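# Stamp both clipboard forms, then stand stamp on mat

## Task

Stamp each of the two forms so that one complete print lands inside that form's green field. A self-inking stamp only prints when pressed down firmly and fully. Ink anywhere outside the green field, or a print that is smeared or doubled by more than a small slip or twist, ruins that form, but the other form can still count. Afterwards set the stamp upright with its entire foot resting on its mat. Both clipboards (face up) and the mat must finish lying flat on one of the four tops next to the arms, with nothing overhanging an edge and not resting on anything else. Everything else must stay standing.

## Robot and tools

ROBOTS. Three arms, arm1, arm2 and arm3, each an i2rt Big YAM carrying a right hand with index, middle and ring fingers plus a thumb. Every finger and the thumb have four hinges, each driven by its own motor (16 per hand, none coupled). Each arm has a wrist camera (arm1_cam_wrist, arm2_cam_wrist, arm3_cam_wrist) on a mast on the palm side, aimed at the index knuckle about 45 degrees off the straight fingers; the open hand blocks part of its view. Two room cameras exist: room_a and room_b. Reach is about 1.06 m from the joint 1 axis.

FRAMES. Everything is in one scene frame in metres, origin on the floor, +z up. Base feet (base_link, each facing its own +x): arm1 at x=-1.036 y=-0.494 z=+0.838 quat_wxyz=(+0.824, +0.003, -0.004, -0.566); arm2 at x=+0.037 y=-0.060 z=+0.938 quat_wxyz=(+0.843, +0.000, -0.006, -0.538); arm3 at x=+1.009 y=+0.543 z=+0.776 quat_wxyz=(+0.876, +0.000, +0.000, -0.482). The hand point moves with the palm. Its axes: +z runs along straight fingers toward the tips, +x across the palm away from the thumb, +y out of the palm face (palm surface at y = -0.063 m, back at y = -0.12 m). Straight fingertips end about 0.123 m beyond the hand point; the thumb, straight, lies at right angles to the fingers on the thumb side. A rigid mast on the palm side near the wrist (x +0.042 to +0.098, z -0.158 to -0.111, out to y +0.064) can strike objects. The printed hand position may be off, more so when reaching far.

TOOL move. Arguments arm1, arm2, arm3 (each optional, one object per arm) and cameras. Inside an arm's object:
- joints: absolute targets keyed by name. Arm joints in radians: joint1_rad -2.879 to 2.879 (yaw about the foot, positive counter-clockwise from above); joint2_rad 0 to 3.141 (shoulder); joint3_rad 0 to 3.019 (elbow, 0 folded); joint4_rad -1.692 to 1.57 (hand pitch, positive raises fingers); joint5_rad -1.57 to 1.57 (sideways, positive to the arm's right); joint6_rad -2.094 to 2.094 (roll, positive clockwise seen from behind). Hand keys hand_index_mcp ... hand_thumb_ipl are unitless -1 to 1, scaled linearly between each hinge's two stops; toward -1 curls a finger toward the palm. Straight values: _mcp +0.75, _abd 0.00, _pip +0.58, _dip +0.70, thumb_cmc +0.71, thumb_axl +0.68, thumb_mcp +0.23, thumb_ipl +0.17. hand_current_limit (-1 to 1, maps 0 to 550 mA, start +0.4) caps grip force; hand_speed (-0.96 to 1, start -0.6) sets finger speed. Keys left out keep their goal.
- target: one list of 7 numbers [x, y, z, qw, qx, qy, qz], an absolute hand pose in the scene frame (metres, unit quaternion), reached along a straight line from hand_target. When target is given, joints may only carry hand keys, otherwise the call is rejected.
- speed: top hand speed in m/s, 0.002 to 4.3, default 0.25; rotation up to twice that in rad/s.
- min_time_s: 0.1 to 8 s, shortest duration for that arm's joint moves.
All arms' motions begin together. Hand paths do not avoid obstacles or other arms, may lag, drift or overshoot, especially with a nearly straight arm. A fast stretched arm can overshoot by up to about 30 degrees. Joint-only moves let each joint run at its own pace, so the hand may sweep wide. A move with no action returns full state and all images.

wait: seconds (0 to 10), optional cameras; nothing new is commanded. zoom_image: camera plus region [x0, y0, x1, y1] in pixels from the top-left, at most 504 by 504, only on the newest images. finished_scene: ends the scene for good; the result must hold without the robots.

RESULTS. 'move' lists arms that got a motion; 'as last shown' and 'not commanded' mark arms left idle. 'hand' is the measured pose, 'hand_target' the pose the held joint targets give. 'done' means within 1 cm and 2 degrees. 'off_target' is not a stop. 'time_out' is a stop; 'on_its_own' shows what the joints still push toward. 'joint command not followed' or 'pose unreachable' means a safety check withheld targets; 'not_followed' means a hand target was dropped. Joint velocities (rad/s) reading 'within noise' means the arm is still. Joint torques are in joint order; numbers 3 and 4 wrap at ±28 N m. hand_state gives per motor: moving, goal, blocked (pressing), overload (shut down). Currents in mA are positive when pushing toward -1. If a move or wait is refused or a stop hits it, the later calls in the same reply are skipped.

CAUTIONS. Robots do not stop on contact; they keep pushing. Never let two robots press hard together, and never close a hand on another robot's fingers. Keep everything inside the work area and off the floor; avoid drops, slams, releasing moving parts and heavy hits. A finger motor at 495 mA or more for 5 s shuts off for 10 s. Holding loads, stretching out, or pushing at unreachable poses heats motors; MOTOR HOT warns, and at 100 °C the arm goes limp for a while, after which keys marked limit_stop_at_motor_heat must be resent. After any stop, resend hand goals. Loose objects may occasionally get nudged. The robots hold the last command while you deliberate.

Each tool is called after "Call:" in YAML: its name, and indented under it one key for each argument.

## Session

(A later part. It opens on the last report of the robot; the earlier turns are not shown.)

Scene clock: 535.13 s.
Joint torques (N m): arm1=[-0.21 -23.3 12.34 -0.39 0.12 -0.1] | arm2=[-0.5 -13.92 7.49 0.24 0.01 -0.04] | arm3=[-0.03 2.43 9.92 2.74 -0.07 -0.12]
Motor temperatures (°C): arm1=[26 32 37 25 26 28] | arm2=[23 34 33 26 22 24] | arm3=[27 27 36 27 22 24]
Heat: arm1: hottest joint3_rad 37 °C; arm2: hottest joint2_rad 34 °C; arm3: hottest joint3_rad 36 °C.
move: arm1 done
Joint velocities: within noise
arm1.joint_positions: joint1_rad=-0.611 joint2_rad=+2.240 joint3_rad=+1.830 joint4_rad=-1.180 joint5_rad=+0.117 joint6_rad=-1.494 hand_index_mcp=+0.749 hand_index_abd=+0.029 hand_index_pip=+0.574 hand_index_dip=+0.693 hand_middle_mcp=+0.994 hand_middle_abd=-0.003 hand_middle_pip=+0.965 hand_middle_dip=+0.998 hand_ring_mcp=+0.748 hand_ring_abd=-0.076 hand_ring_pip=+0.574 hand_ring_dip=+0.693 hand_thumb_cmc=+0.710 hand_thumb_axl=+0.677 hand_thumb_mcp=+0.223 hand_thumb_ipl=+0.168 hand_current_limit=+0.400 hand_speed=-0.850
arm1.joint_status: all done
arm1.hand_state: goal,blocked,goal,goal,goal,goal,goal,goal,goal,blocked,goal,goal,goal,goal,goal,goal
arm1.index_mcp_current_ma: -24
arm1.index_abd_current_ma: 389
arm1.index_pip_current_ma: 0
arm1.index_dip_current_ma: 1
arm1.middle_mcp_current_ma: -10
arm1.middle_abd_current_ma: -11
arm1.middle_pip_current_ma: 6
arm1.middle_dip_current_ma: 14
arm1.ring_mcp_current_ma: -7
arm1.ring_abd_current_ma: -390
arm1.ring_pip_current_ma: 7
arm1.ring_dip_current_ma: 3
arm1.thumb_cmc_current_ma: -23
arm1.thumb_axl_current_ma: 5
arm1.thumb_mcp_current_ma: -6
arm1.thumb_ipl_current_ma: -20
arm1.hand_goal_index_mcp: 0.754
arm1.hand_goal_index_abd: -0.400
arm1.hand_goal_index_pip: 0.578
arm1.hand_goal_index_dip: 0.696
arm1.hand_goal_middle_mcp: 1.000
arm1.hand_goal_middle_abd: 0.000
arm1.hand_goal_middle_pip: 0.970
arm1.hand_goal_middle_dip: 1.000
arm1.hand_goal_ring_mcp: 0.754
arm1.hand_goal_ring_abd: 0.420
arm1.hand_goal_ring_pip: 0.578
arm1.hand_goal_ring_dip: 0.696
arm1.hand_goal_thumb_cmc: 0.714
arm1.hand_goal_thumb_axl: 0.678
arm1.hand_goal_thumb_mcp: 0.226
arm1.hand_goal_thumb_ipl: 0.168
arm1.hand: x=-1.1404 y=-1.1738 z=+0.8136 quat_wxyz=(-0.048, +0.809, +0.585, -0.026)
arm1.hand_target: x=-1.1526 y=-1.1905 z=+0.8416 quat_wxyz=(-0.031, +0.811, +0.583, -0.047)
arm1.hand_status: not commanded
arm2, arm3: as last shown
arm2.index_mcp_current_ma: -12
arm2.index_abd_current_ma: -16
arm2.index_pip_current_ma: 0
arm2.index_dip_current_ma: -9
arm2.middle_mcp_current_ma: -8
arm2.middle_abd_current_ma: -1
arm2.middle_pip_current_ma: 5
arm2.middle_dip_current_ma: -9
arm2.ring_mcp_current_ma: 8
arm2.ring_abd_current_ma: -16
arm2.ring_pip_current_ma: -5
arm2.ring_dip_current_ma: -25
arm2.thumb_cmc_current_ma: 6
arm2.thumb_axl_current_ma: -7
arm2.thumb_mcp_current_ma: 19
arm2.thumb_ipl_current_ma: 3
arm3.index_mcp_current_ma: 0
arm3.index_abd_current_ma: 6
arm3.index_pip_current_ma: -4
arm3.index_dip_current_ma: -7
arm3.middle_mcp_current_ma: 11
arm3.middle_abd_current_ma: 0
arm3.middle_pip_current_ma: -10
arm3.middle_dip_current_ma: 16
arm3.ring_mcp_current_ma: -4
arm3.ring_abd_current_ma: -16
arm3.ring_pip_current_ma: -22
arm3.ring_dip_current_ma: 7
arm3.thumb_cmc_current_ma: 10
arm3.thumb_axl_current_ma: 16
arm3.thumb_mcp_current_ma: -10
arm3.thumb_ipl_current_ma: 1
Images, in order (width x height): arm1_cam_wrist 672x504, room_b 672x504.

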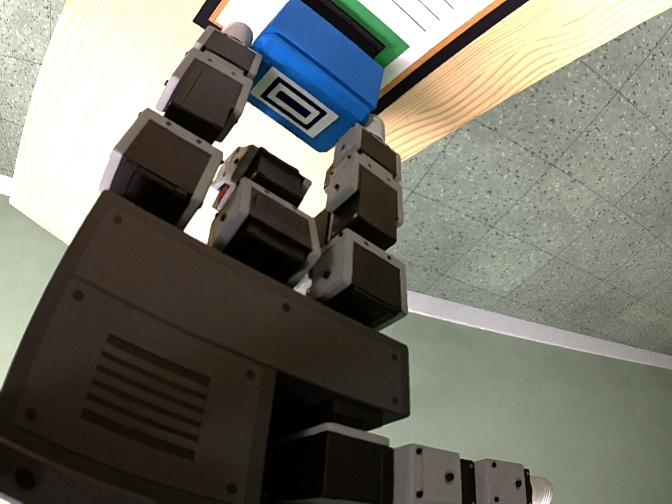

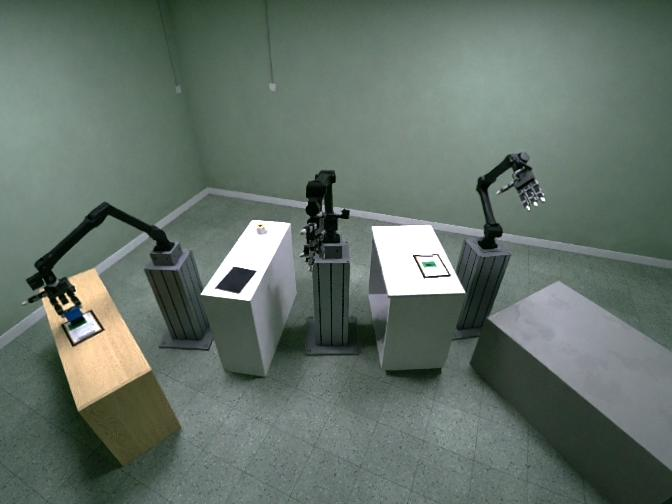

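Call:
move:
  arm1: {"joints":{"joint1_rad":-0.621,"joint2_rad":2.253,"joint3_rad":1.862,"joint4_rad":-1.133,"joint5_rad":0.119,"joint6_rad":-1.503},"min_time_s":1.5}
  cameras: ["arm1_cam_wrist","room_b"]

Call:
zoom_image:
  camera: "room_b"
  region: [60, 305, 100, 341]

Call:
zoom_image:
  camera: "arm1_cam_wrist"
  region: [290, 0, 430, 105]

Scene clock: 537.57 s.
Joint torques (N m): arm1=[-0.15 -22.65 10.86 0.39 0.12 -0.11] | arm2=[-0.56 -13.92 7.5 0.23 0.01 -0.04] | arm3=[-0.15 2.26 9.98 2.8 -0.08 -0.11]
Motor temperatures (°C): arm1=[26 32 37 25 26 28] | arm2=[23 34 33 26 22 24] | arm3=[27 27 36 27 22 24]
Heat: arm1: hottest joint3_rad 37 °C; arm2: hottest joint2_rad 34 °C; arm3: hottest joint3_rad 36 °C.
move: arm1 done
Joint velocities: within noise
arm1.joint_positions: joint1_rad=-0.611 joint2_rad=+2.258 joint3_rad=+1.830 joint4_rad=-1.143 joint5_rad=+0.117 joint6_rad=-1.495 hand_index_mcp=+0.749 hand_index_abd=+0.029 hand_index_pip=+0.574 hand_index_dip=+0.693 hand_middle_mcp=+0.994 hand_middle_abd=-0.003 hand_middle_pip=+0.965 hand_middle_dip=+0.998 hand_ring_mcp=+0.748 hand_ring_abd=-0.076 hand_ring_pip=+0.574 hand_ring_dip=+0.693 hand_thumb_cmc=+0.710 hand_thumb_axl=+0.677 hand_thumb_mcp=+0.223 hand_thumb_ipl=+0.168 hand_current_limit=+0.400 hand_speed=-0.850
arm1.joint_status: all done
arm1.hand_state: goal,blocked,goal,goal,goal,goal,goal,goal,goal,blocked,goal,goal,goal,goal,goal,goal
arm1.index_mcp_current_ma: -13
arm1.index_abd_current_ma: 371
arm1.index_pip_current_ma: -11
arm1.index_dip_current_ma: -11
arm1.middle_mcp_current_ma: -40
arm1.middle_abd_current_ma: -17
arm1.middle_pip_current_ma: 8
arm1.middle_dip_current_ma: -5
arm1.ring_mcp_current_ma: 6
arm1.ring_abd_current_ma: -380
arm1.ring_pip_current_ma: 3
arm1.ring_dip_current_ma: 14
arm1.thumb_cmc_current_ma: -3
arm1.thumb_axl_current_ma: -7
arm1.thumb_mcp_current_ma: 8
arm1.thumb_ipl_current_ma: 2
arm1.hand_goal_index_mcp: 0.754
arm1.hand_goal_index_abd: -0.400
arm1.hand_goal_index_pip: 0.578
arm1.hand_goal_index_dip: 0.696
arm1.hand_goal_middle_mcp: 1.000
arm1.hand_goal_middle_abd: 0.000
arm1.hand_goal_middle_pip: 0.970
arm1.hand_goal_middle_dip: 1.000
arm1.hand_goal_ring_mcp: 0.754
arm1.hand_goal_ring_abd: 0.420
arm1.hand_goal_ring_pip: 0.578
arm1.hand_goal_ring_dip: 0.696
arm1.hand_goal_thumb_cmc: 0.714
arm1.hand_goal_thumb_axl: 0.678
arm1.hand_goal_thumb_mcp: 0.226
arm1.hand_goal_thumb_ipl: 0.168
arm1.hand: x=-1.1418 y=-1.1798 z=+0.8021 quat_wxyz=(-0.042, +0.809, +0.585, -0.033)
arm1.hand_target: x=-1.1530 y=-1.1938 z=+0.8178 quat_wxyz=(-0.028, +0.811, +0.583, -0.051)
arm1.hand_status: not commanded
arm2, arm3: as last shown
arm2.index_mcp_current_ma: 8
arm2.index_abd_current_ma: -7
arm2.index_pip_current_ma: -15
arm2.index_dip_current_ma: 0
arm2.middle_mcp_current_ma: -11
arm2.middle_abd_current_ma: -11
arm2.middle_pip_current_ma: -4
arm2.middle_dip_current_ma: -16
arm2.ring_mcp_current_ma: -13
arm2.ring_abd_current_ma: -15
arm2.ring_pip_current_ma: -16
arm2.ring_dip_current_ma: -19
arm2.thumb_cmc_current_ma: 5
arm2.thumb_axl_current_ma: 8
arm2.thumb_mcp_current_ma: -17
arm2.thumb_ipl_current_ma: -1
arm3.index_mcp_current_ma: -9
arm3.index_abd_current_ma: 16
arm3.index_pip_current_ma: 1
arm3.index_dip_current_ma: -4
arm3.middle_mcp_current_ma: 4
arm3.middle_abd_current_ma: -1
arm3.middle_pip_current_ma: 10
arm3.middle_dip_current_ma: 14
arm3.ring_abd_current_ma: 5
arm3.ring_pip_current_ma: -14
arm3.ring_dip_current_ma: -1
arm3.thumb_cmc_current_ma: -1
arm3.thumb_axl_current_ma: 10
arm3.thumb_mcp_current_ma: -9
arm3.thumb_ipl_current_ma: -20
Images, in order (width x height): arm1_cam_wrist 672x504, room_b 672x504.

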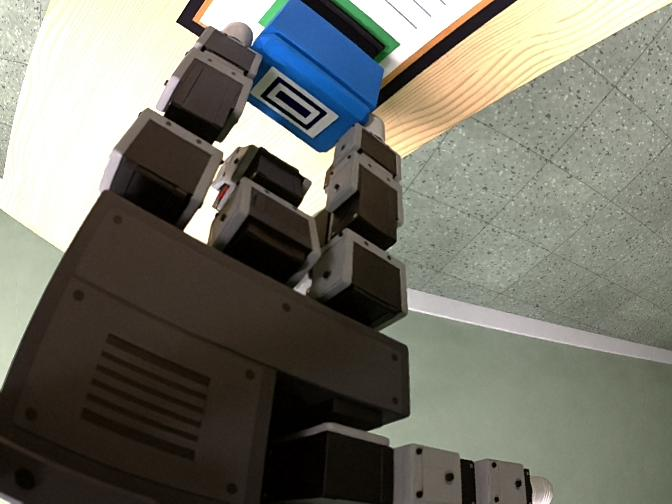

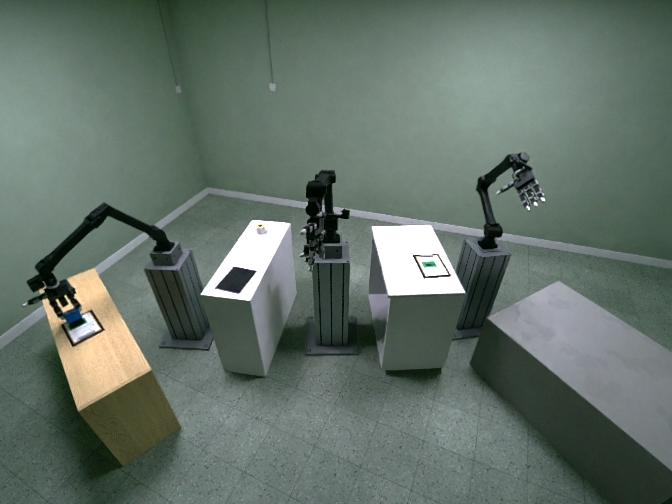

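Scaled by 12.600 from the camera's image (finer frame: 960x720).

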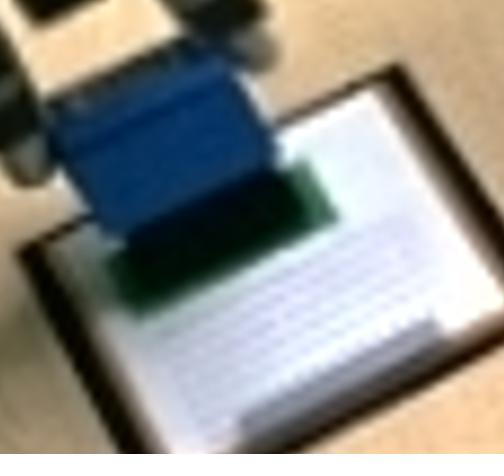

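Scaled by 3.600 from the camera's image (finer frame: 960x720).

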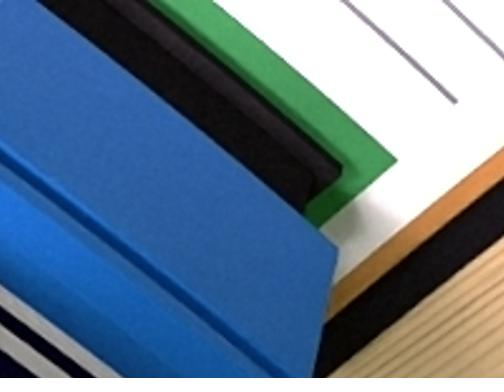

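Call:
move:
  arm1: {"joints":{"joint1_rad":-0.621,"joint2_rad":2.266,"joint3_rad":1.850,"joint4_rad":-1.121,"joint5_rad":0.119,"joint6_rad":-1.503},"min_time_s":1.5}
  cameras: ["arm1_cam_wrist","room_b","room_a"]

Call:
zoom_image:
  camera: "room_b"
  region: [60, 305, 100, 341]

Call:
zoom_image:
  camera: "arm1_cam_wrist"
  region: [290, 0, 430, 105]

Call:
zoom_image:
  camera: "room_a"
  region: [560, 290, 590, 312]

Scene clock: 539.87 s.
Joint torques (N m): arm1=[-0.15 -22.12 9.83 0.64 0.12 -0.11] | arm2=[-0.5 -13.86 7.51 0.24 0.01 -0.04] | arm3=[-0.97 2.96 9.81 2.71 -0.1 -0.09]
Motor temperatures (°C): arm1=[26 32 37 25 26 28] | arm2=[23 34 33 26 22 24] | arm3=[27 27 36 27 22 24]
Heat: arm1: hottest joint3_rad 37 °C; arm2: hottest joint2_rad 34 °C; arm3: hottest joint3_rad 36 °C.
move: arm1 done
Joint velocities: within noise
arm1.joint_positions: joint1_rad=-0.611 joint2_rad=+2.264 joint3_rad=+1.830 joint4_rad=-1.137 joint5_rad=+0.117 joint6_rad=-1.495 hand_index_mcp=+0.749 hand_index_abd=+0.029 hand_index_pip=+0.574 hand_index_dip=+0.693 hand_middle_mcp=+0.994 hand_middle_abd=-0.003 hand_middle_pip=+0.965 hand_middle_dip=+0.998 hand_ring_mcp=+0.748 hand_ring_abd=-0.076 hand_ring_pip=+0.574 hand_ring_dip=+0.693 hand_thumb_cmc=+0.710 hand_thumb_axl=+0.677 hand_thumb_mcp=+0.223 hand_thumb_ipl=+0.168 hand_current_limit=+0.400 hand_speed=-0.850
arm1.joint_status: all done
arm1.hand_state: goal,blocked,goal,goal,goal,goal,goal,goal,goal,blocked,goal,goal,goal,goal,goal,goal
arm1.index_mcp_current_ma: -27
arm1.index_abd_current_ma: 402
arm1.index_pip_current_ma: 14
arm1.index_dip_current_ma: -21
arm1.middle_mcp_current_ma: -17
arm1.middle_abd_current_ma: -8
arm1.middle_pip_current_ma: 12
arm1.middle_dip_current_ma: -4
arm1.ring_mcp_current_ma: 6
arm1.ring_abd_current_ma: -401
arm1.ring_pip_current_ma: -1
arm1.ring_dip_current_ma: -5
arm1.thumb_cmc_current_ma: -14
arm1.thumb_axl_current_ma: 9
arm1.thumb_mcp_current_ma: 17
arm1.thumb_ipl_current_ma: 14
arm1.hand_goal_index_mcp: 0.754
arm1.hand_goal_index_abd: -0.400
arm1.hand_goal_index_pip: 0.578
arm1.hand_goal_index_dip: 0.696
arm1.hand_goal_middle_mcp: 1.000
arm1.hand_goal_middle_abd: 0.000
arm1.hand_goal_middle_pip: 0.970
arm1.hand_goal_middle_dip: 1.000
arm1.hand_goal_ring_mcp: 0.754
arm1.hand_goal_ring_abd: 0.420
arm1.hand_goal_ring_pip: 0.578
arm1.hand_goal_ring_dip: 0.696
arm1.hand_goal_thumb_cmc: 0.714
arm1.hand_goal_thumb_axl: 0.678
arm1.hand_goal_thumb_mcp: 0.226
arm1.hand_goal_thumb_ipl: 0.168
arm1.hand: x=-1.1419 y=-1.1804 z=+0.7984 quat_wxyz=(-0.042, +0.809, +0.585, -0.033)
arm1.hand_target: x=-1.1519 y=-1.1902 z=+0.8048 quat_wxyz=(-0.032, +0.810, +0.583, -0.046)
arm1.hand_status: not commanded
arm2, arm3: as last shown
arm2.index_mcp_current_ma: -5
arm2.index_abd_current_ma: -9
arm2.index_pip_current_ma: -8
arm2.index_dip_current_ma: 14
arm2.middle_mcp_current_ma: -8
arm2.middle_abd_current_ma: 0
arm2.middle_pip_current_ma: 0
arm2.middle_dip_current_ma: -9
arm2.ring_mcp_current_ma: -7
arm2.ring_abd_current_ma: 6
arm2.ring_pip_current_ma: -32
arm2.ring_dip_current_ma: -16
arm2.thumb_cmc_current_ma: 12
arm2.thumb_axl_current_ma: 14
arm2.thumb_mcp_current_ma: 13
arm2.thumb_ipl_current_ma: 9
arm3.index_mcp_current_ma: 8
arm3.index_abd_current_ma: 19
arm3.index_dip_current_ma: -6
arm3.middle_mcp_current_ma: -8
arm3.middle_abd_current_ma: -7
arm3.middle_pip_current_ma: -13
arm3.ring_mcp_current_ma: 1
arm3.ring_abd_current_ma: -15
arm3.ring_pip_current_ma: -16
arm3.ring_dip_current_ma: -2
arm3.thumb_cmc_current_ma: 4
arm3.thumb_mcp_current_ma: 4
arm3.thumb_ipl_current_ma: -24
pictures: arm1_cam_wrist, room_a, room_b
Images, in order (width x height): arm1_cam_wrist 672x504, room_a 672x504, room_b 672x504.

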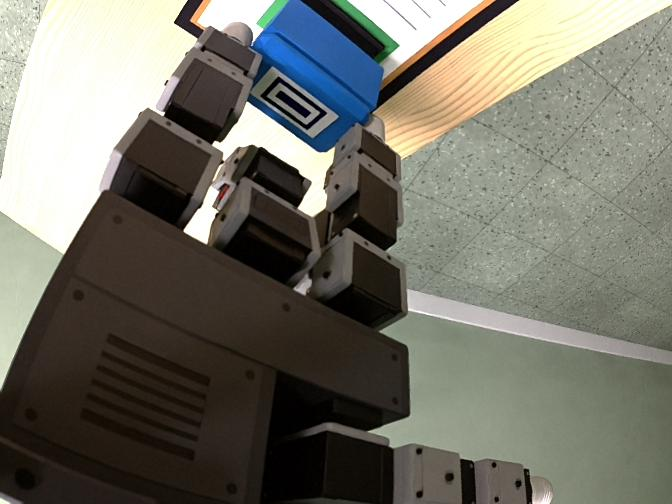

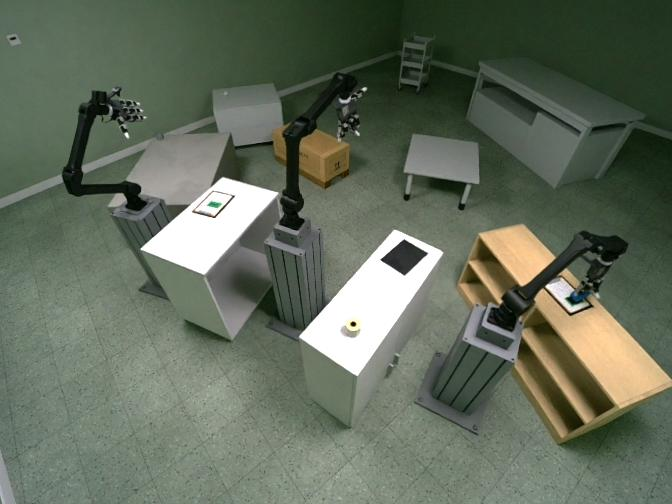

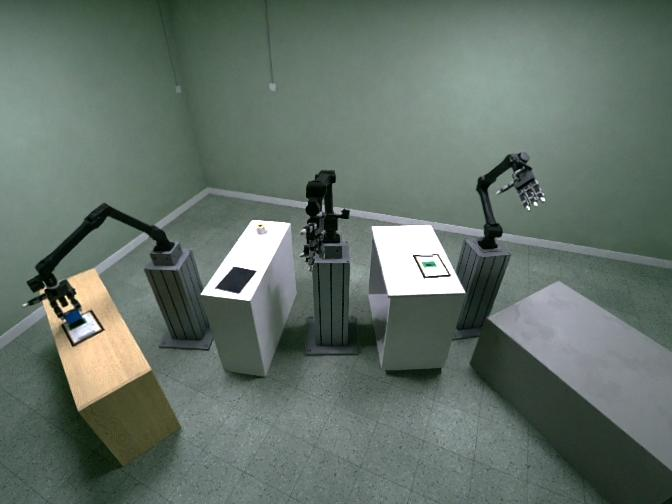

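Scaled by 12.600 from the camera's image (finer frame: 960x720).

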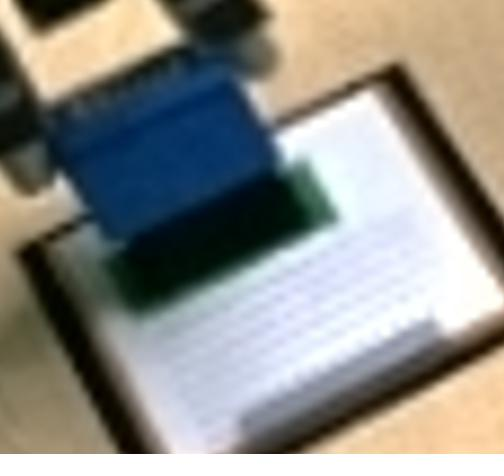

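Scaled by 3.600 from the camera's image (finer frame: 960x720).

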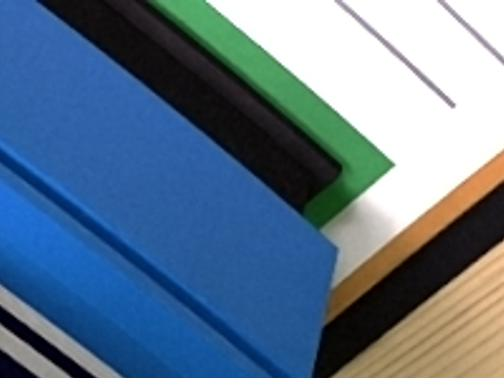

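Scaled by 16.800 from the camera's image (finer frame: 960x720).

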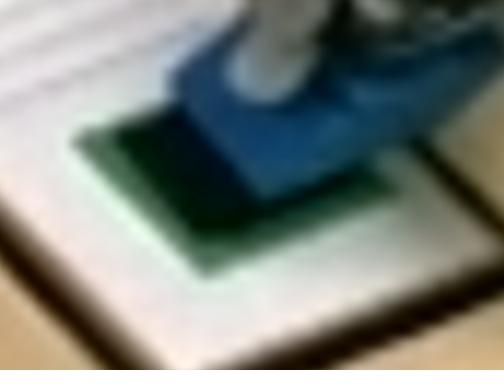

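Call:
move:
  arm1: {"joints":{"joint1_rad":-0.621,"joint2_rad":2.274,"joint3_rad":1.846,"joint4_rad":-1.110,"joint5_rad":0.119,"joint6_rad":-1.503},"min_time_s":1.2}
  cameras: ["arm1_cam_wrist","room_b"]

Call:
zoom_image:
  camera: "room_b"
  region: [60, 305, 100, 341]

Call:
zoom_image:
  camera: "arm1_cam_wrist"
  region: [290, 0, 430, 105]

Scene clock: 541.87 s.
Joint torques (N m): arm1=[0.38 -21.83 9.5 0.99 0.12 -0.11] | arm2=[-0.5 -13.92 7.5 0.21 0.02 -0.04] | arm3=[-0.32 2.43 9.78 2.67 -0.07 -0.12]
Motor temperatures (°C): arm1=[26 32 37 25 26 28] | arm2=[23 34 33 26 22 24] | arm3=[27 27 36 27 22 24]
Heat: arm1: hottest joint3_rad 37 °C; arm2: hottest joint2_rad 34 °C; arm3: hottest joint3_rad 36 °C.
move: arm1 done
Joint velocities: within noise
arm1.joint_positions: joint1_rad=-0.611 joint2_rad=+2.265 joint3_rad=+1.830 joint4_rad=-1.135 joint5_rad=+0.117 joint6_rad=-1.495 hand_index_mcp=+0.749 hand_index_abd=+0.029 hand_index_pip=+0.574 hand_index_dip=+0.693 hand_middle_mcp=+0.994 hand_middle_abd=-0.003 hand_middle_pip=+0.965 hand_middle_dip=+0.998 hand_ring_mcp=+0.746 hand_ring_abd=-0.076 hand_ring_pip=+0.574 hand_ring_dip=+0.693 hand_thumb_cmc=+0.710 hand_thumb_axl=+0.677 hand_thumb_mcp=+0.223 hand_thumb_ipl=+0.168 hand_current_limit=+0.400 hand_speed=-0.850
arm1.joint_status: all done
arm1.hand_state: goal,blocked,goal,goal,goal,goal,goal,goal,goal,blocked,goal,goal,goal,goal,goal,goal
arm1.index_mcp_current_ma: -9
arm1.index_abd_current_ma: 384
arm1.index_pip_current_ma: -4
arm1.index_dip_current_ma: -29
arm1.middle_mcp_current_ma: -13
arm1.middle_abd_current_ma: -23
arm1.middle_pip_current_ma: 3
arm1.middle_dip_current_ma: 11
arm1.ring_mcp_current_ma: -6
arm1.ring_abd_current_ma: -384
arm1.ring_pip_current_ma: 14
arm1.ring_dip_current_ma: 8
arm1.thumb_cmc_current_ma: -1
arm1.thumb_axl_current_ma: 13
arm1.thumb_mcp_current_ma: -6
arm1.thumb_ipl_current_ma: -4
arm1.hand_goal_index_mcp: 0.754
arm1.hand_goal_index_abd: -0.400
arm1.hand_goal_index_pip: 0.578
arm1.hand_goal_index_dip: 0.696
arm1.hand_goal_middle_mcp: 1.000
arm1.hand_goal_middle_abd: 0.000
arm1.hand_goal_middle_pip: 0.970
arm1.hand_goal_middle_dip: 1.000
arm1.hand_goal_ring_mcp: 0.754
arm1.hand_goal_ring_abd: 0.420
arm1.hand_goal_ring_pip: 0.578
arm1.hand_goal_ring_dip: 0.696
arm1.hand_goal_thumb_cmc: 0.714
arm1.hand_goal_thumb_axl: 0.678
arm1.hand_goal_thumb_mcp: 0.226
arm1.hand_goal_thumb_ipl: 0.168
arm1.hand: x=-1.1420 y=-1.1807 z=+0.7975 quat_wxyz=(-0.042, +0.809, +0.585, -0.033)
arm1.hand_target: x=-1.1518 y=-1.1901 z=+0.7983 quat_wxyz=(-0.032, +0.810, +0.583, -0.046)
arm1.hand_status: not commanded
arm2, arm3: as last shown
arm2.index_mcp_current_ma: 9
arm2.index_abd_current_ma: -3
arm2.index_pip_current_ma: -13
arm2.index_dip_current_ma: 10
arm2.middle_mcp_current_ma: -13
arm2.middle_abd_current_ma: 6
arm2.middle_pip_current_ma: 13
arm2.middle_dip_current_ma: -15
arm2.ring_mcp_current_ma: -12
arm2.ring_pip_current_ma: 2
arm2.ring_dip_current_ma: -11
arm2.thumb_cmc_current_ma: 5
arm2.thumb_axl_current_ma: -4
arm2.thumb_mcp_current_ma: 5
arm2.thumb_ipl_current_ma: 6
arm3.index_mcp_current_ma: 6
arm3.index_abd_current_ma: 21
arm3.index_pip_current_ma: -9
arm3.index_dip_current_ma: -15
arm3.middle_mcp_current_ma: -2
arm3.middle_abd_current_ma: 3
arm3.middle_pip_current_ma: 9
arm3.middle_dip_current_ma: 26
arm3.ring_mcp_current_ma: 4
arm3.ring_abd_current_ma: 3
arm3.ring_pip_current_ma: 5
arm3.ring_dip_current_ma: 3
arm3.thumb_cmc_current_ma: 9
arm3.thumb_axl_current_ma: -1
arm3.thumb_mcp_current_ma: -16
arm3.thumb_ipl_current_ma: -10
Images, in order (width x height): arm1_cam_wrist 672x504, room_b 672x504.

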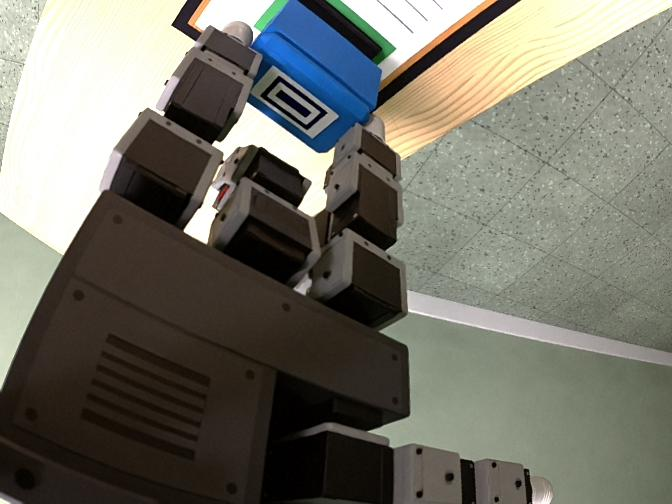

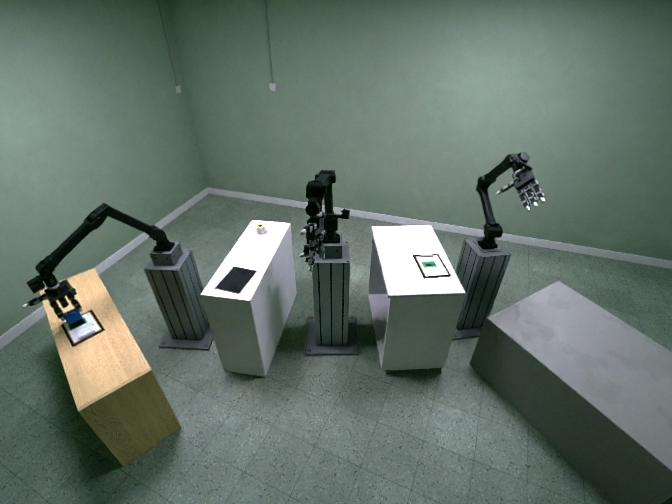

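Scaled by 12.600 from the camera's image (finer frame: 960x720).

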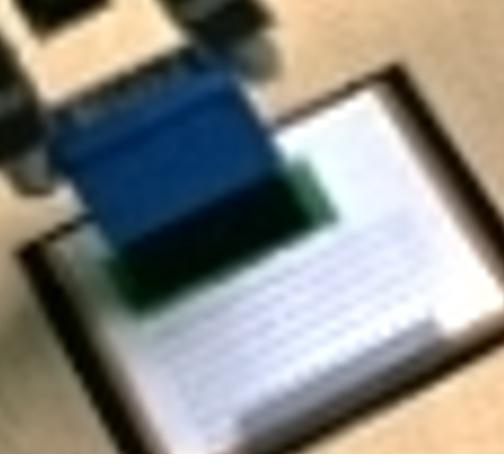

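Scaled by 3.600 from the camera's image (finer frame: 960x720).

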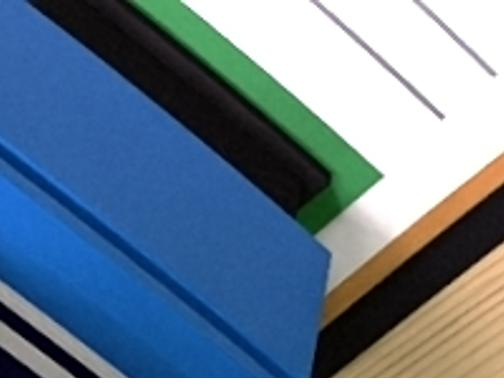

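Call:
move:
  arm1: {"joints":{"joint1_rad":-0.621,"joint2_rad":2.284,"joint3_rad":1.844,"joint4_rad":-1.102,"joint5_rad":0.119,"joint6_rad":-1.503},"min_time_s":1.2}
  cameras: ["arm1_cam_wrist","room_b","room_a"]

Call:
zoom_image:
  camera: "room_b"
  region: [60, 305, 100, 341]

Call:
zoom_image:
  camera: "arm1_cam_wrist"
  region: [290, 0, 430, 105]

Call:
zoom_image:
  camera: "room_a"
  region: [560, 290, 590, 312]

Scene clock: 543.83 s.
Joint torques (N m): arm1=[-0.15 -20.84 9.31 1.22 0.15 -0.1] | arm2=[-0.5 -13.92 7.5 0.24 0.01 -0.04] | arm3=[-0.15 2.55 9.88 2.74 -0.04 -0.07]
Motor temperatures (°C): arm1=[26 32 37 25 26 28] | arm2=[23 34 33 26 22 24] | arm3=[27 27 36 27 22 24]
Heat: arm1: hottest joint3_rad 37 °C; arm2: hottest joint2_rad 34 °C; arm3: hottest joint3_rad 36 °C.
move: arm1 done
Joint velocities: within noise
arm1.joint_positions: joint1_rad=-0.611 joint2_rad=+2.267 joint3_rad=+1.830 joint4_rad=-1.133 joint5_rad=+0.116 joint6_rad=-1.496 hand_index_mcp=+0.749 hand_index_abd=+0.028 hand_index_pip=+0.574 hand_index_dip=+0.693 hand_middle_mcp=+0.994 hand_middle_abd=-0.003 hand_middle_pip=+0.965 hand_middle_dip=+0.998 hand_ring_mcp=+0.745 hand_ring_abd=-0.077 hand_ring_pip=+0.574 hand_ring_dip=+0.693 hand_thumb_cmc=+0.710 hand_thumb_axl=+0.677 hand_thumb_mcp=+0.223 hand_thumb_ipl=+0.168 hand_current_limit=+0.400 hand_speed=-0.850
arm1.joint_status: all done
arm1.hand_state: goal,blocked,goal,goal,goal,goal,goal,goal,goal,blocked,goal,goal,goal,goal,goal,goal
arm1.index_mcp_current_ma: -19
arm1.index_abd_current_ma: 389
arm1.index_pip_current_ma: 9
arm1.index_dip_current_ma: 1
arm1.middle_mcp_current_ma: 5
arm1.middle_abd_current_ma: -5
arm1.middle_pip_current_ma: 2
arm1.middle_dip_current_ma: 8
arm1.ring_mcp_current_ma: -14
arm1.ring_abd_current_ma: -400
arm1.ring_pip_current_ma: 2
arm1.ring_dip_current_ma: 10
arm1.thumb_cmc_current_ma: -2
arm1.thumb_axl_current_ma: -7
arm1.thumb_mcp_current_ma: -6
arm1.thumb_ipl_current_ma: 4
arm1.hand_goal_index_mcp: 0.754
arm1.hand_goal_index_abd: -0.400
arm1.hand_goal_index_pip: 0.578
arm1.hand_goal_index_dip: 0.696
arm1.hand_goal_middle_mcp: 1.000
arm1.hand_goal_middle_abd: 0.000
arm1.hand_goal_middle_pip: 0.970
arm1.hand_goal_middle_dip: 1.000
arm1.hand_goal_ring_mcp: 0.754
arm1.hand_goal_ring_abd: 0.420
arm1.hand_goal_ring_pip: 0.578
arm1.hand_goal_ring_dip: 0.696
arm1.hand_goal_thumb_cmc: 0.714
arm1.hand_goal_thumb_axl: 0.678
arm1.hand_goal_thumb_mcp: 0.226
arm1.hand_goal_thumb_ipl: 0.168
arm1.hand: x=-1.1419 y=-1.1810 z=+0.7968 quat_wxyz=(-0.041, +0.809, +0.585, -0.033)
arm1.hand_target: x=-1.1516 y=-1.1895 z=+0.7909 quat_wxyz=(-0.034, +0.810, +0.583, -0.044)
arm1.hand_status: not commanded
arm2, arm3: as last shown
arm2.index_mcp_current_ma: 4
arm2.index_abd_current_ma: -18
arm2.index_pip_current_ma: -7
arm2.index_dip_current_ma: 13
arm2.middle_mcp_current_ma: -3
arm2.middle_abd_current_ma: -13
arm2.middle_pip_current_ma: 5
arm2.middle_dip_current_ma: -18
arm2.ring_mcp_current_ma: -22
arm2.ring_abd_current_ma: -16
arm2.ring_pip_current_ma: -6
arm2.ring_dip_current_ma: -13
arm2.thumb_cmc_current_ma: 25
arm2.thumb_axl_current_ma: -5
arm2.thumb_mcp_current_ma: -15
arm2.thumb_ipl_current_ma: -8
arm3.index_mcp_current_ma: 0
arm3.index_abd_current_ma: -7
arm3.index_pip_current_ma: -4
arm3.index_dip_current_ma: -26
arm3.middle_mcp_current_ma: 1
arm3.middle_abd_current_ma: -17
arm3.middle_pip_current_ma: 6
arm3.middle_dip_current_ma: -2
arm3.ring_mcp_current_ma: 3
arm3.ring_abd_current_ma: 7
arm3.ring_pip_current_ma: -11
arm3.ring_dip_current_ma: 7
arm3.thumb_cmc_current_ma: 7
arm3.thumb_axl_current_ma: 14
arm3.thumb_mcp_current_ma: -3
arm3.thumb_ipl_current_ma: 0
pictures: arm1_cam_wrist, room_a, room_b
Images, in order (width x height): arm1_cam_wrist 672x504, room_a 672x504, room_b 672x504.

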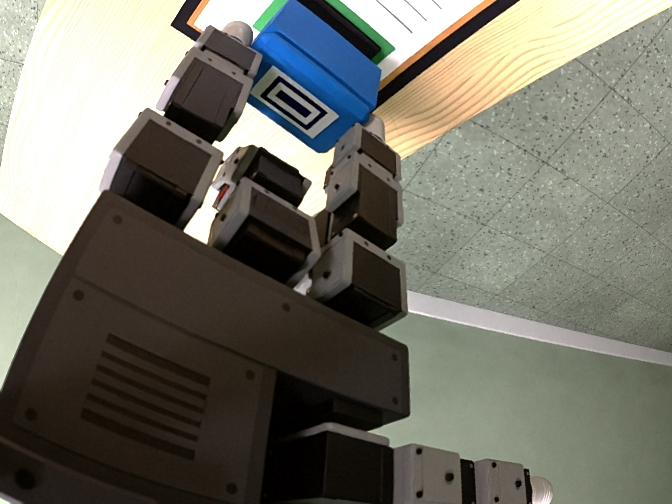

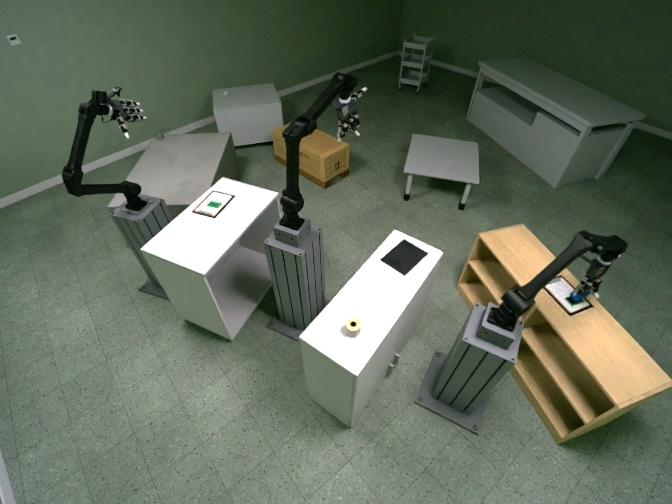

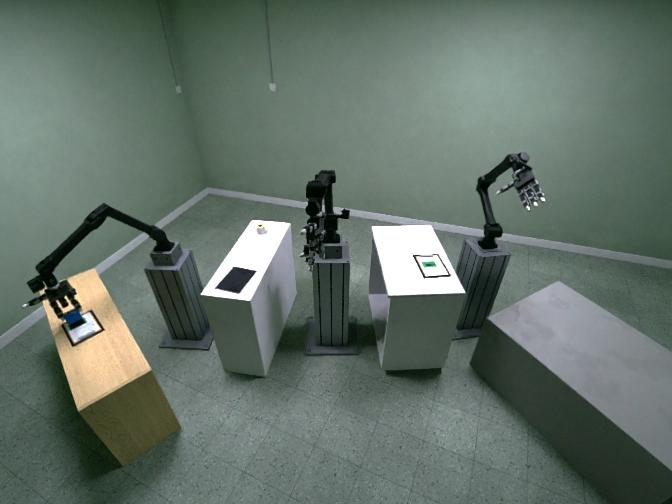

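Scaled by 12.600 from the camera's image (finer frame: 960x720).

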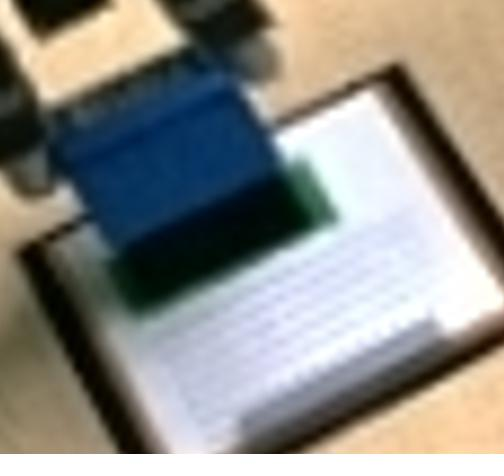

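Scaled by 3.600 from the camera's image (finer frame: 960x720).

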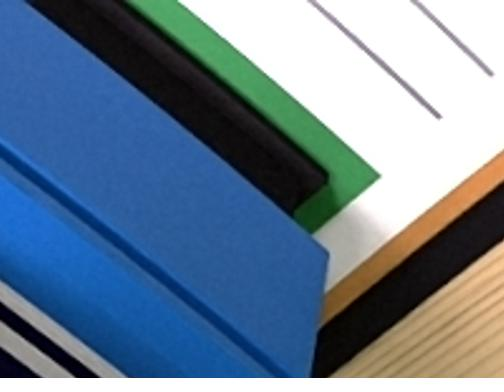

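Scaled by 16.800 from the camera's image (finer frame: 960x720).

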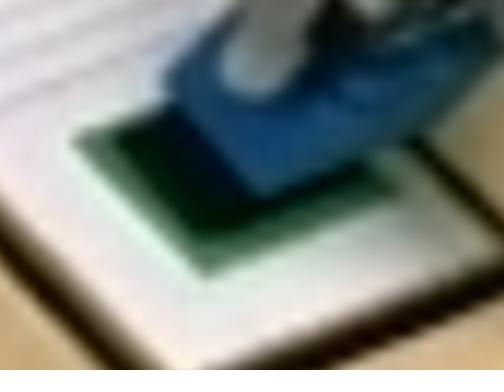

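Call:
move:
  arm1: {"joints":{"hand_speed":-0.9,"hand_index_abd":0.10,"hand_ring_abd":-0.15}}
  cameras: ["arm1_cam_wrist","room_b"]

Call:
zoom_image:
  camera: "arm1_cam_wrist"
  region: [200, 0, 440, 200]

Scene clock: 545.60 s.
Joint torques (N m): arm1=[-0.15 -21.71 9.31 0.62 0.12 -0.1] | arm2=[-0.5 -13.98 7.49 0.23 0.01 -0.04] | arm3=[-0.32 2.55 9.98 2.8 -0.08 -0.1]
Motor temperatures (°C): arm1=[26 32 37 25 26 28] | arm2=[23 34 33 26 22 24] | arm3=[27 27 36 27 22 24]
Heat: arm1: hottest joint3_rad 37 °C; arm2: hottest joint2_rad 34 °C; arm3: hottest joint3_rad 36 °C.
move: arm1 done
Joint velocities: within noise
arm1.joint_positions: joint1_rad=-0.611 joint2_rad=+2.277 joint3_rad=+1.830 joint4_rad=-1.118 joint5_rad=+0.116 joint6_rad=-1.497 hand_index_mcp=+0.750 hand_index_abd=+0.094 hand_index_pip=+0.575 hand_index_dip=+0.693 hand_middle_mcp=+0.994 hand_middle_abd=-0.001 hand_middle_pip=+0.965 hand_middle_dip=+0.998 hand_ring_mcp=+0.747 hand_ring_abd=-0.147 hand_ring_pip=+0.573 hand_ring_dip=+0.692 hand_thumb_cmc=+0.710 hand_thumb_axl=+0.677 hand_thumb_mcp=+0.223 hand_thumb_ipl=+0.168 hand_current_limit=+0.400 hand_speed=-0.900
arm1.joint_status: all done
arm1.hand_state: goal,goal,goal,goal,goal,goal,goal,goal,goal,goal,goal,goal,goal,goal,goal,goal
arm1.index_mcp_current_ma: -18
arm1.index_abd_current_ma: -22
arm1.index_pip_current_ma: 9
arm1.index_dip_current_ma: -20
arm1.middle_mcp_current_ma: -18
arm1.middle_abd_current_ma: -9
arm1.middle_pip_current_ma: -18
arm1.middle_dip_current_ma: 8
arm1.ring_mcp_current_ma: -10
arm1.ring_abd_current_ma: 8
arm1.ring_pip_current_ma: -1
arm1.ring_dip_current_ma: -2
arm1.thumb_cmc_current_ma: -24
arm1.thumb_axl_current_ma: 3
arm1.thumb_mcp_current_ma: -9
arm1.thumb_ipl_current_ma: 6
arm1.hand_goal_index_mcp: 0.754
arm1.hand_goal_index_abd: 0.100
arm1.hand_goal_index_pip: 0.578
arm1.hand_goal_index_dip: 0.696
arm1.hand_goal_middle_mcp: 1.000
arm1.hand_goal_middle_abd: 0.000
arm1.hand_goal_middle_pip: 0.970
arm1.hand_goal_middle_dip: 1.000
arm1.hand_goal_ring_mcp: 0.754
arm1.hand_goal_ring_abd: -0.150
arm1.hand_goal_ring_pip: 0.578
arm1.hand_goal_ring_dip: 0.696
arm1.hand_goal_thumb_cmc: 0.714
arm1.hand_goal_thumb_axl: 0.678
arm1.hand_goal_thumb_mcp: 0.226
arm1.hand_goal_thumb_ipl: 0.168
arm1.hand: x=-1.1424 y=-1.1830 z=+0.7906 quat_wxyz=(-0.040, +0.809, +0.585, -0.036)
arm1.hand_target: x=-1.1515 y=-1.1894 z=+0.7909 quat_wxyz=(-0.034, +0.810, +0.583, -0.044)
arm1.hand_status: not commanded
arm2.joint_positions: joint1_rad=-0.095 joint2_rad=+1.708 joint3_rad=+2.007 joint4_rad=-1.591 joint5_rad=+0.007 joint6_rad=-1.299 hand_index_mcp=+0.745 hand_index_abd=+0.321 hand_index_pip=+0.573 hand_index_dip=+0.690 hand_middle_mcp=+0.988 hand_middle_abd=-0.009 hand_middle_pip=+0.961 hand_middle_dip=+0.996 hand_ring_mcp=+0.744 hand_ring_abd=-0.402 hand_ring_pip=+0.574 hand_ring_dip=+0.691 hand_thumb_cmc=+0.721 hand_thumb_axl=+0.677 hand_thumb_mcp=+0.219 hand_thumb_ipl=+0.168 hand_current_limit=+0.400 hand_speed=-0.800
arm2.joint_status: not commanded
arm2.hand_state: goal,goal,goal,goal,goal,goal,goal,goal,goal,goal,goal,goal,goal,goal,goal,goal
arm2.index_mcp_current_ma: -7
arm2.index_abd_current_ma: 1
arm2.index_pip_current_ma: -8
arm2.index_dip_current_ma: -4
arm2.middle_mcp_current_ma: -8
arm2.middle_abd_current_ma: -7
arm2.middle_pip_current_ma: 2
arm2.middle_dip_current_ma: -3
arm2.ring_mcp_current_ma: -9
arm2.ring_abd_current_ma: 5
arm2.ring_pip_current_ma: 10
arm2.ring_dip_current_ma: -21
arm2.thumb_cmc_current_ma: 12
arm2.thumb_axl_current_ma: 17
arm2.thumb_mcp_current_ma: 8
arm2.thumb_ipl_current_ma: -17
arm2.hand_goal_index_mcp: 0.754
arm2.hand_goal_index_abd: 0.340
arm2.hand_goal_index_pip: 0.578
arm2.hand_goal_index_dip: 0.696
arm2.hand_goal_middle_mcp: 1.000
arm2.hand_goal_middle_abd: 0.000
arm2.hand_goal_middle_pip: 0.970
arm2.hand_goal_middle_dip: 1.000
arm2.hand_goal_ring_mcp: 0.754
arm2.hand_goal_ring_abd: -0.420
arm2.hand_goal_ring_pip: 0.578
arm2.hand_goal_ring_dip: 0.696
arm2.hand_goal_thumb_cmc: 0.714
arm2.hand_goal_thumb_axl: 0.678
arm2.hand_goal_thumb_mcp: 0.226
arm2.hand_goal_thumb_ipl: 0.168
arm2.hand: x=+0.3087 y=-0.6153 z=+1.3267 quat_wxyz=(+0.128, +0.676, +0.722, -0.066)
arm2.hand_target: x=+0.3041 y=-0.6123 z=+1.3268 quat_wxyz=(+0.124, +0.679, +0.720, -0.065)
arm2.hand_status: not commanded
arm3.joint_positions: joint1_rad=-0.091 joint2_rad=+0.578 joint3_rad=+1.342 joint4_rad=-1.238 joint5_rad=-0.091 joint6_rad=+0.998 hand_index_mcp=+0.757 hand_index_abd=+0.000 hand_index_pip=+0.577 hand_index_dip=+0.696 hand_middle_mcp=+0.757 hand_middle_abd=+0.001 hand_middle_pip=+0.577 hand_middle_dip=+0.696 hand_ring_mcp=+0.757 hand_ring_abd=+0.001 hand_ring_pip=+0.577 hand_ring_dip=+0.696 hand_thumb_cmc=+0.717 hand_thumb_axl=+0.677 hand_thumb_mcp=+0.226 hand_thumb_ipl=+0.168 hand_current_limit=+0.400 hand_speed=-0.600
arm3.joint_status: not commanded
arm3.hand_state: goal,goal,goal,goal,goal,goal,goal,goal,goal,goal,goal,goal,goal,goal,goal,goal
arm3.index_mcp_current_ma: 21
arm3.index_abd_current_ma: -1
arm3.index_pip_current_ma: 11
arm3.index_dip_current_ma: -3
arm3.middle_mcp_current_ma: -1
arm3.middle_abd_current_ma: -7
arm3.middle_pip_current_ma: 12
arm3.middle_dip_current_ma: 16
arm3.ring_mcp_current_ma: -3
arm3.ring_abd_current_ma: -14
arm3.ring_pip_current_ma: -3
arm3.ring_dip_current_ma: 11
arm3.thumb_cmc_current_ma: 4
arm3.thumb_axl_current_ma: 10
arm3.thumb_mcp_current_ma: -12
arm3.thumb_ipl_current_ma: -9
arm3.hand_goal_index_mcp: 0.754
arm3.hand_goal_index_abd: 0.000
arm3.hand_goal_index_pip: 0.576
arm3.hand_goal_index_dip: 0.696
arm3.hand_goal_middle_mcp: 0.754
arm3.hand_goal_middle_abd: 0.000
arm3.hand_goal_middle_pip: 0.576
arm3.hand_goal_middle_dip: 0.696
arm3.hand_goal_ring_mcp: 0.754
arm3.hand_goal_ring_abd: 0.000
arm3.hand_goal_ring_pip: 0.576
arm3.hand_goal_ring_dip: 0.696
arm3.hand_goal_thumb_cmc: 0.714
arm3.hand_goal_thumb_axl: 0.678
arm3.hand_goal_thumb_mcp: 0.226
arm3.hand_goal_thumb_ipl: 0.168
arm3.hand: x=+1.0652 y=+0.2841 z=+1.3427 quat_wxyz=(+0.359, +0.830, -0.197, +0.379)
arm3.hand_target: x=+1.0637 y=+0.2869 z=+1.3560 quat_wxyz=(+0.369, +0.822, -0.195, +0.387)
arm3.hand_status: not commanded
Images, in order (width x height): arm1_cam_wrist 672x504, room_b 672x504.

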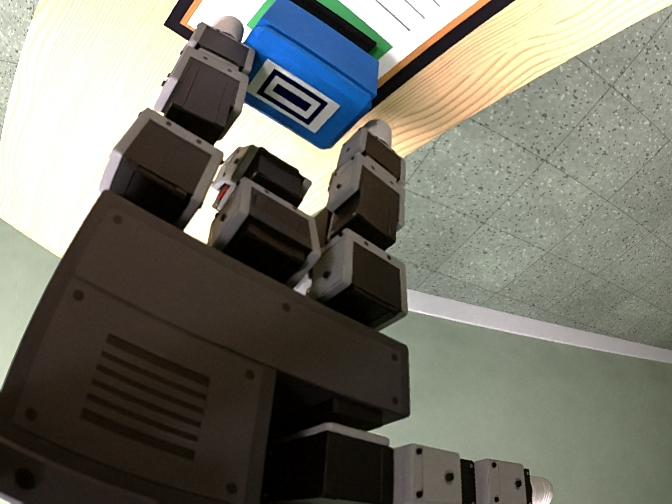

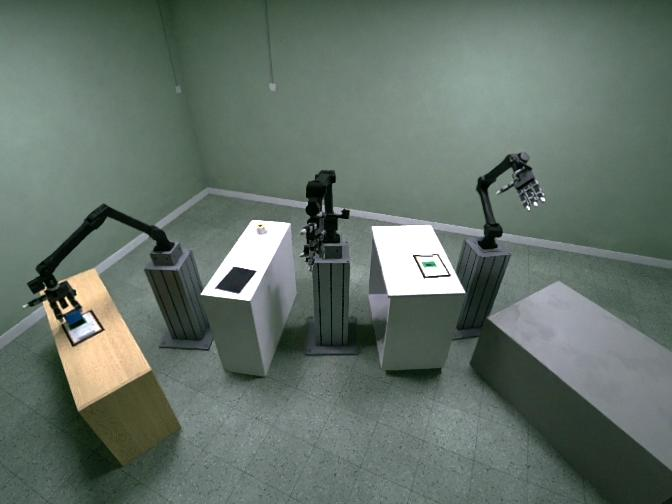

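Scaled by 2.100 from the camera's image (finer frame: 960x720).

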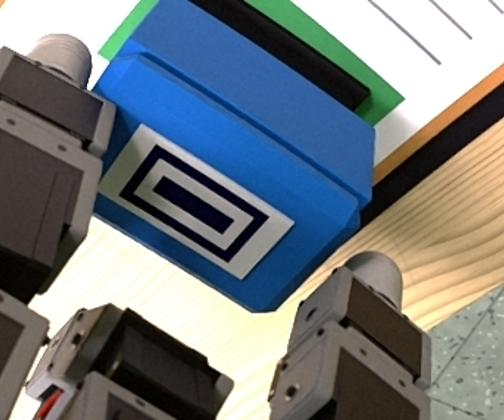

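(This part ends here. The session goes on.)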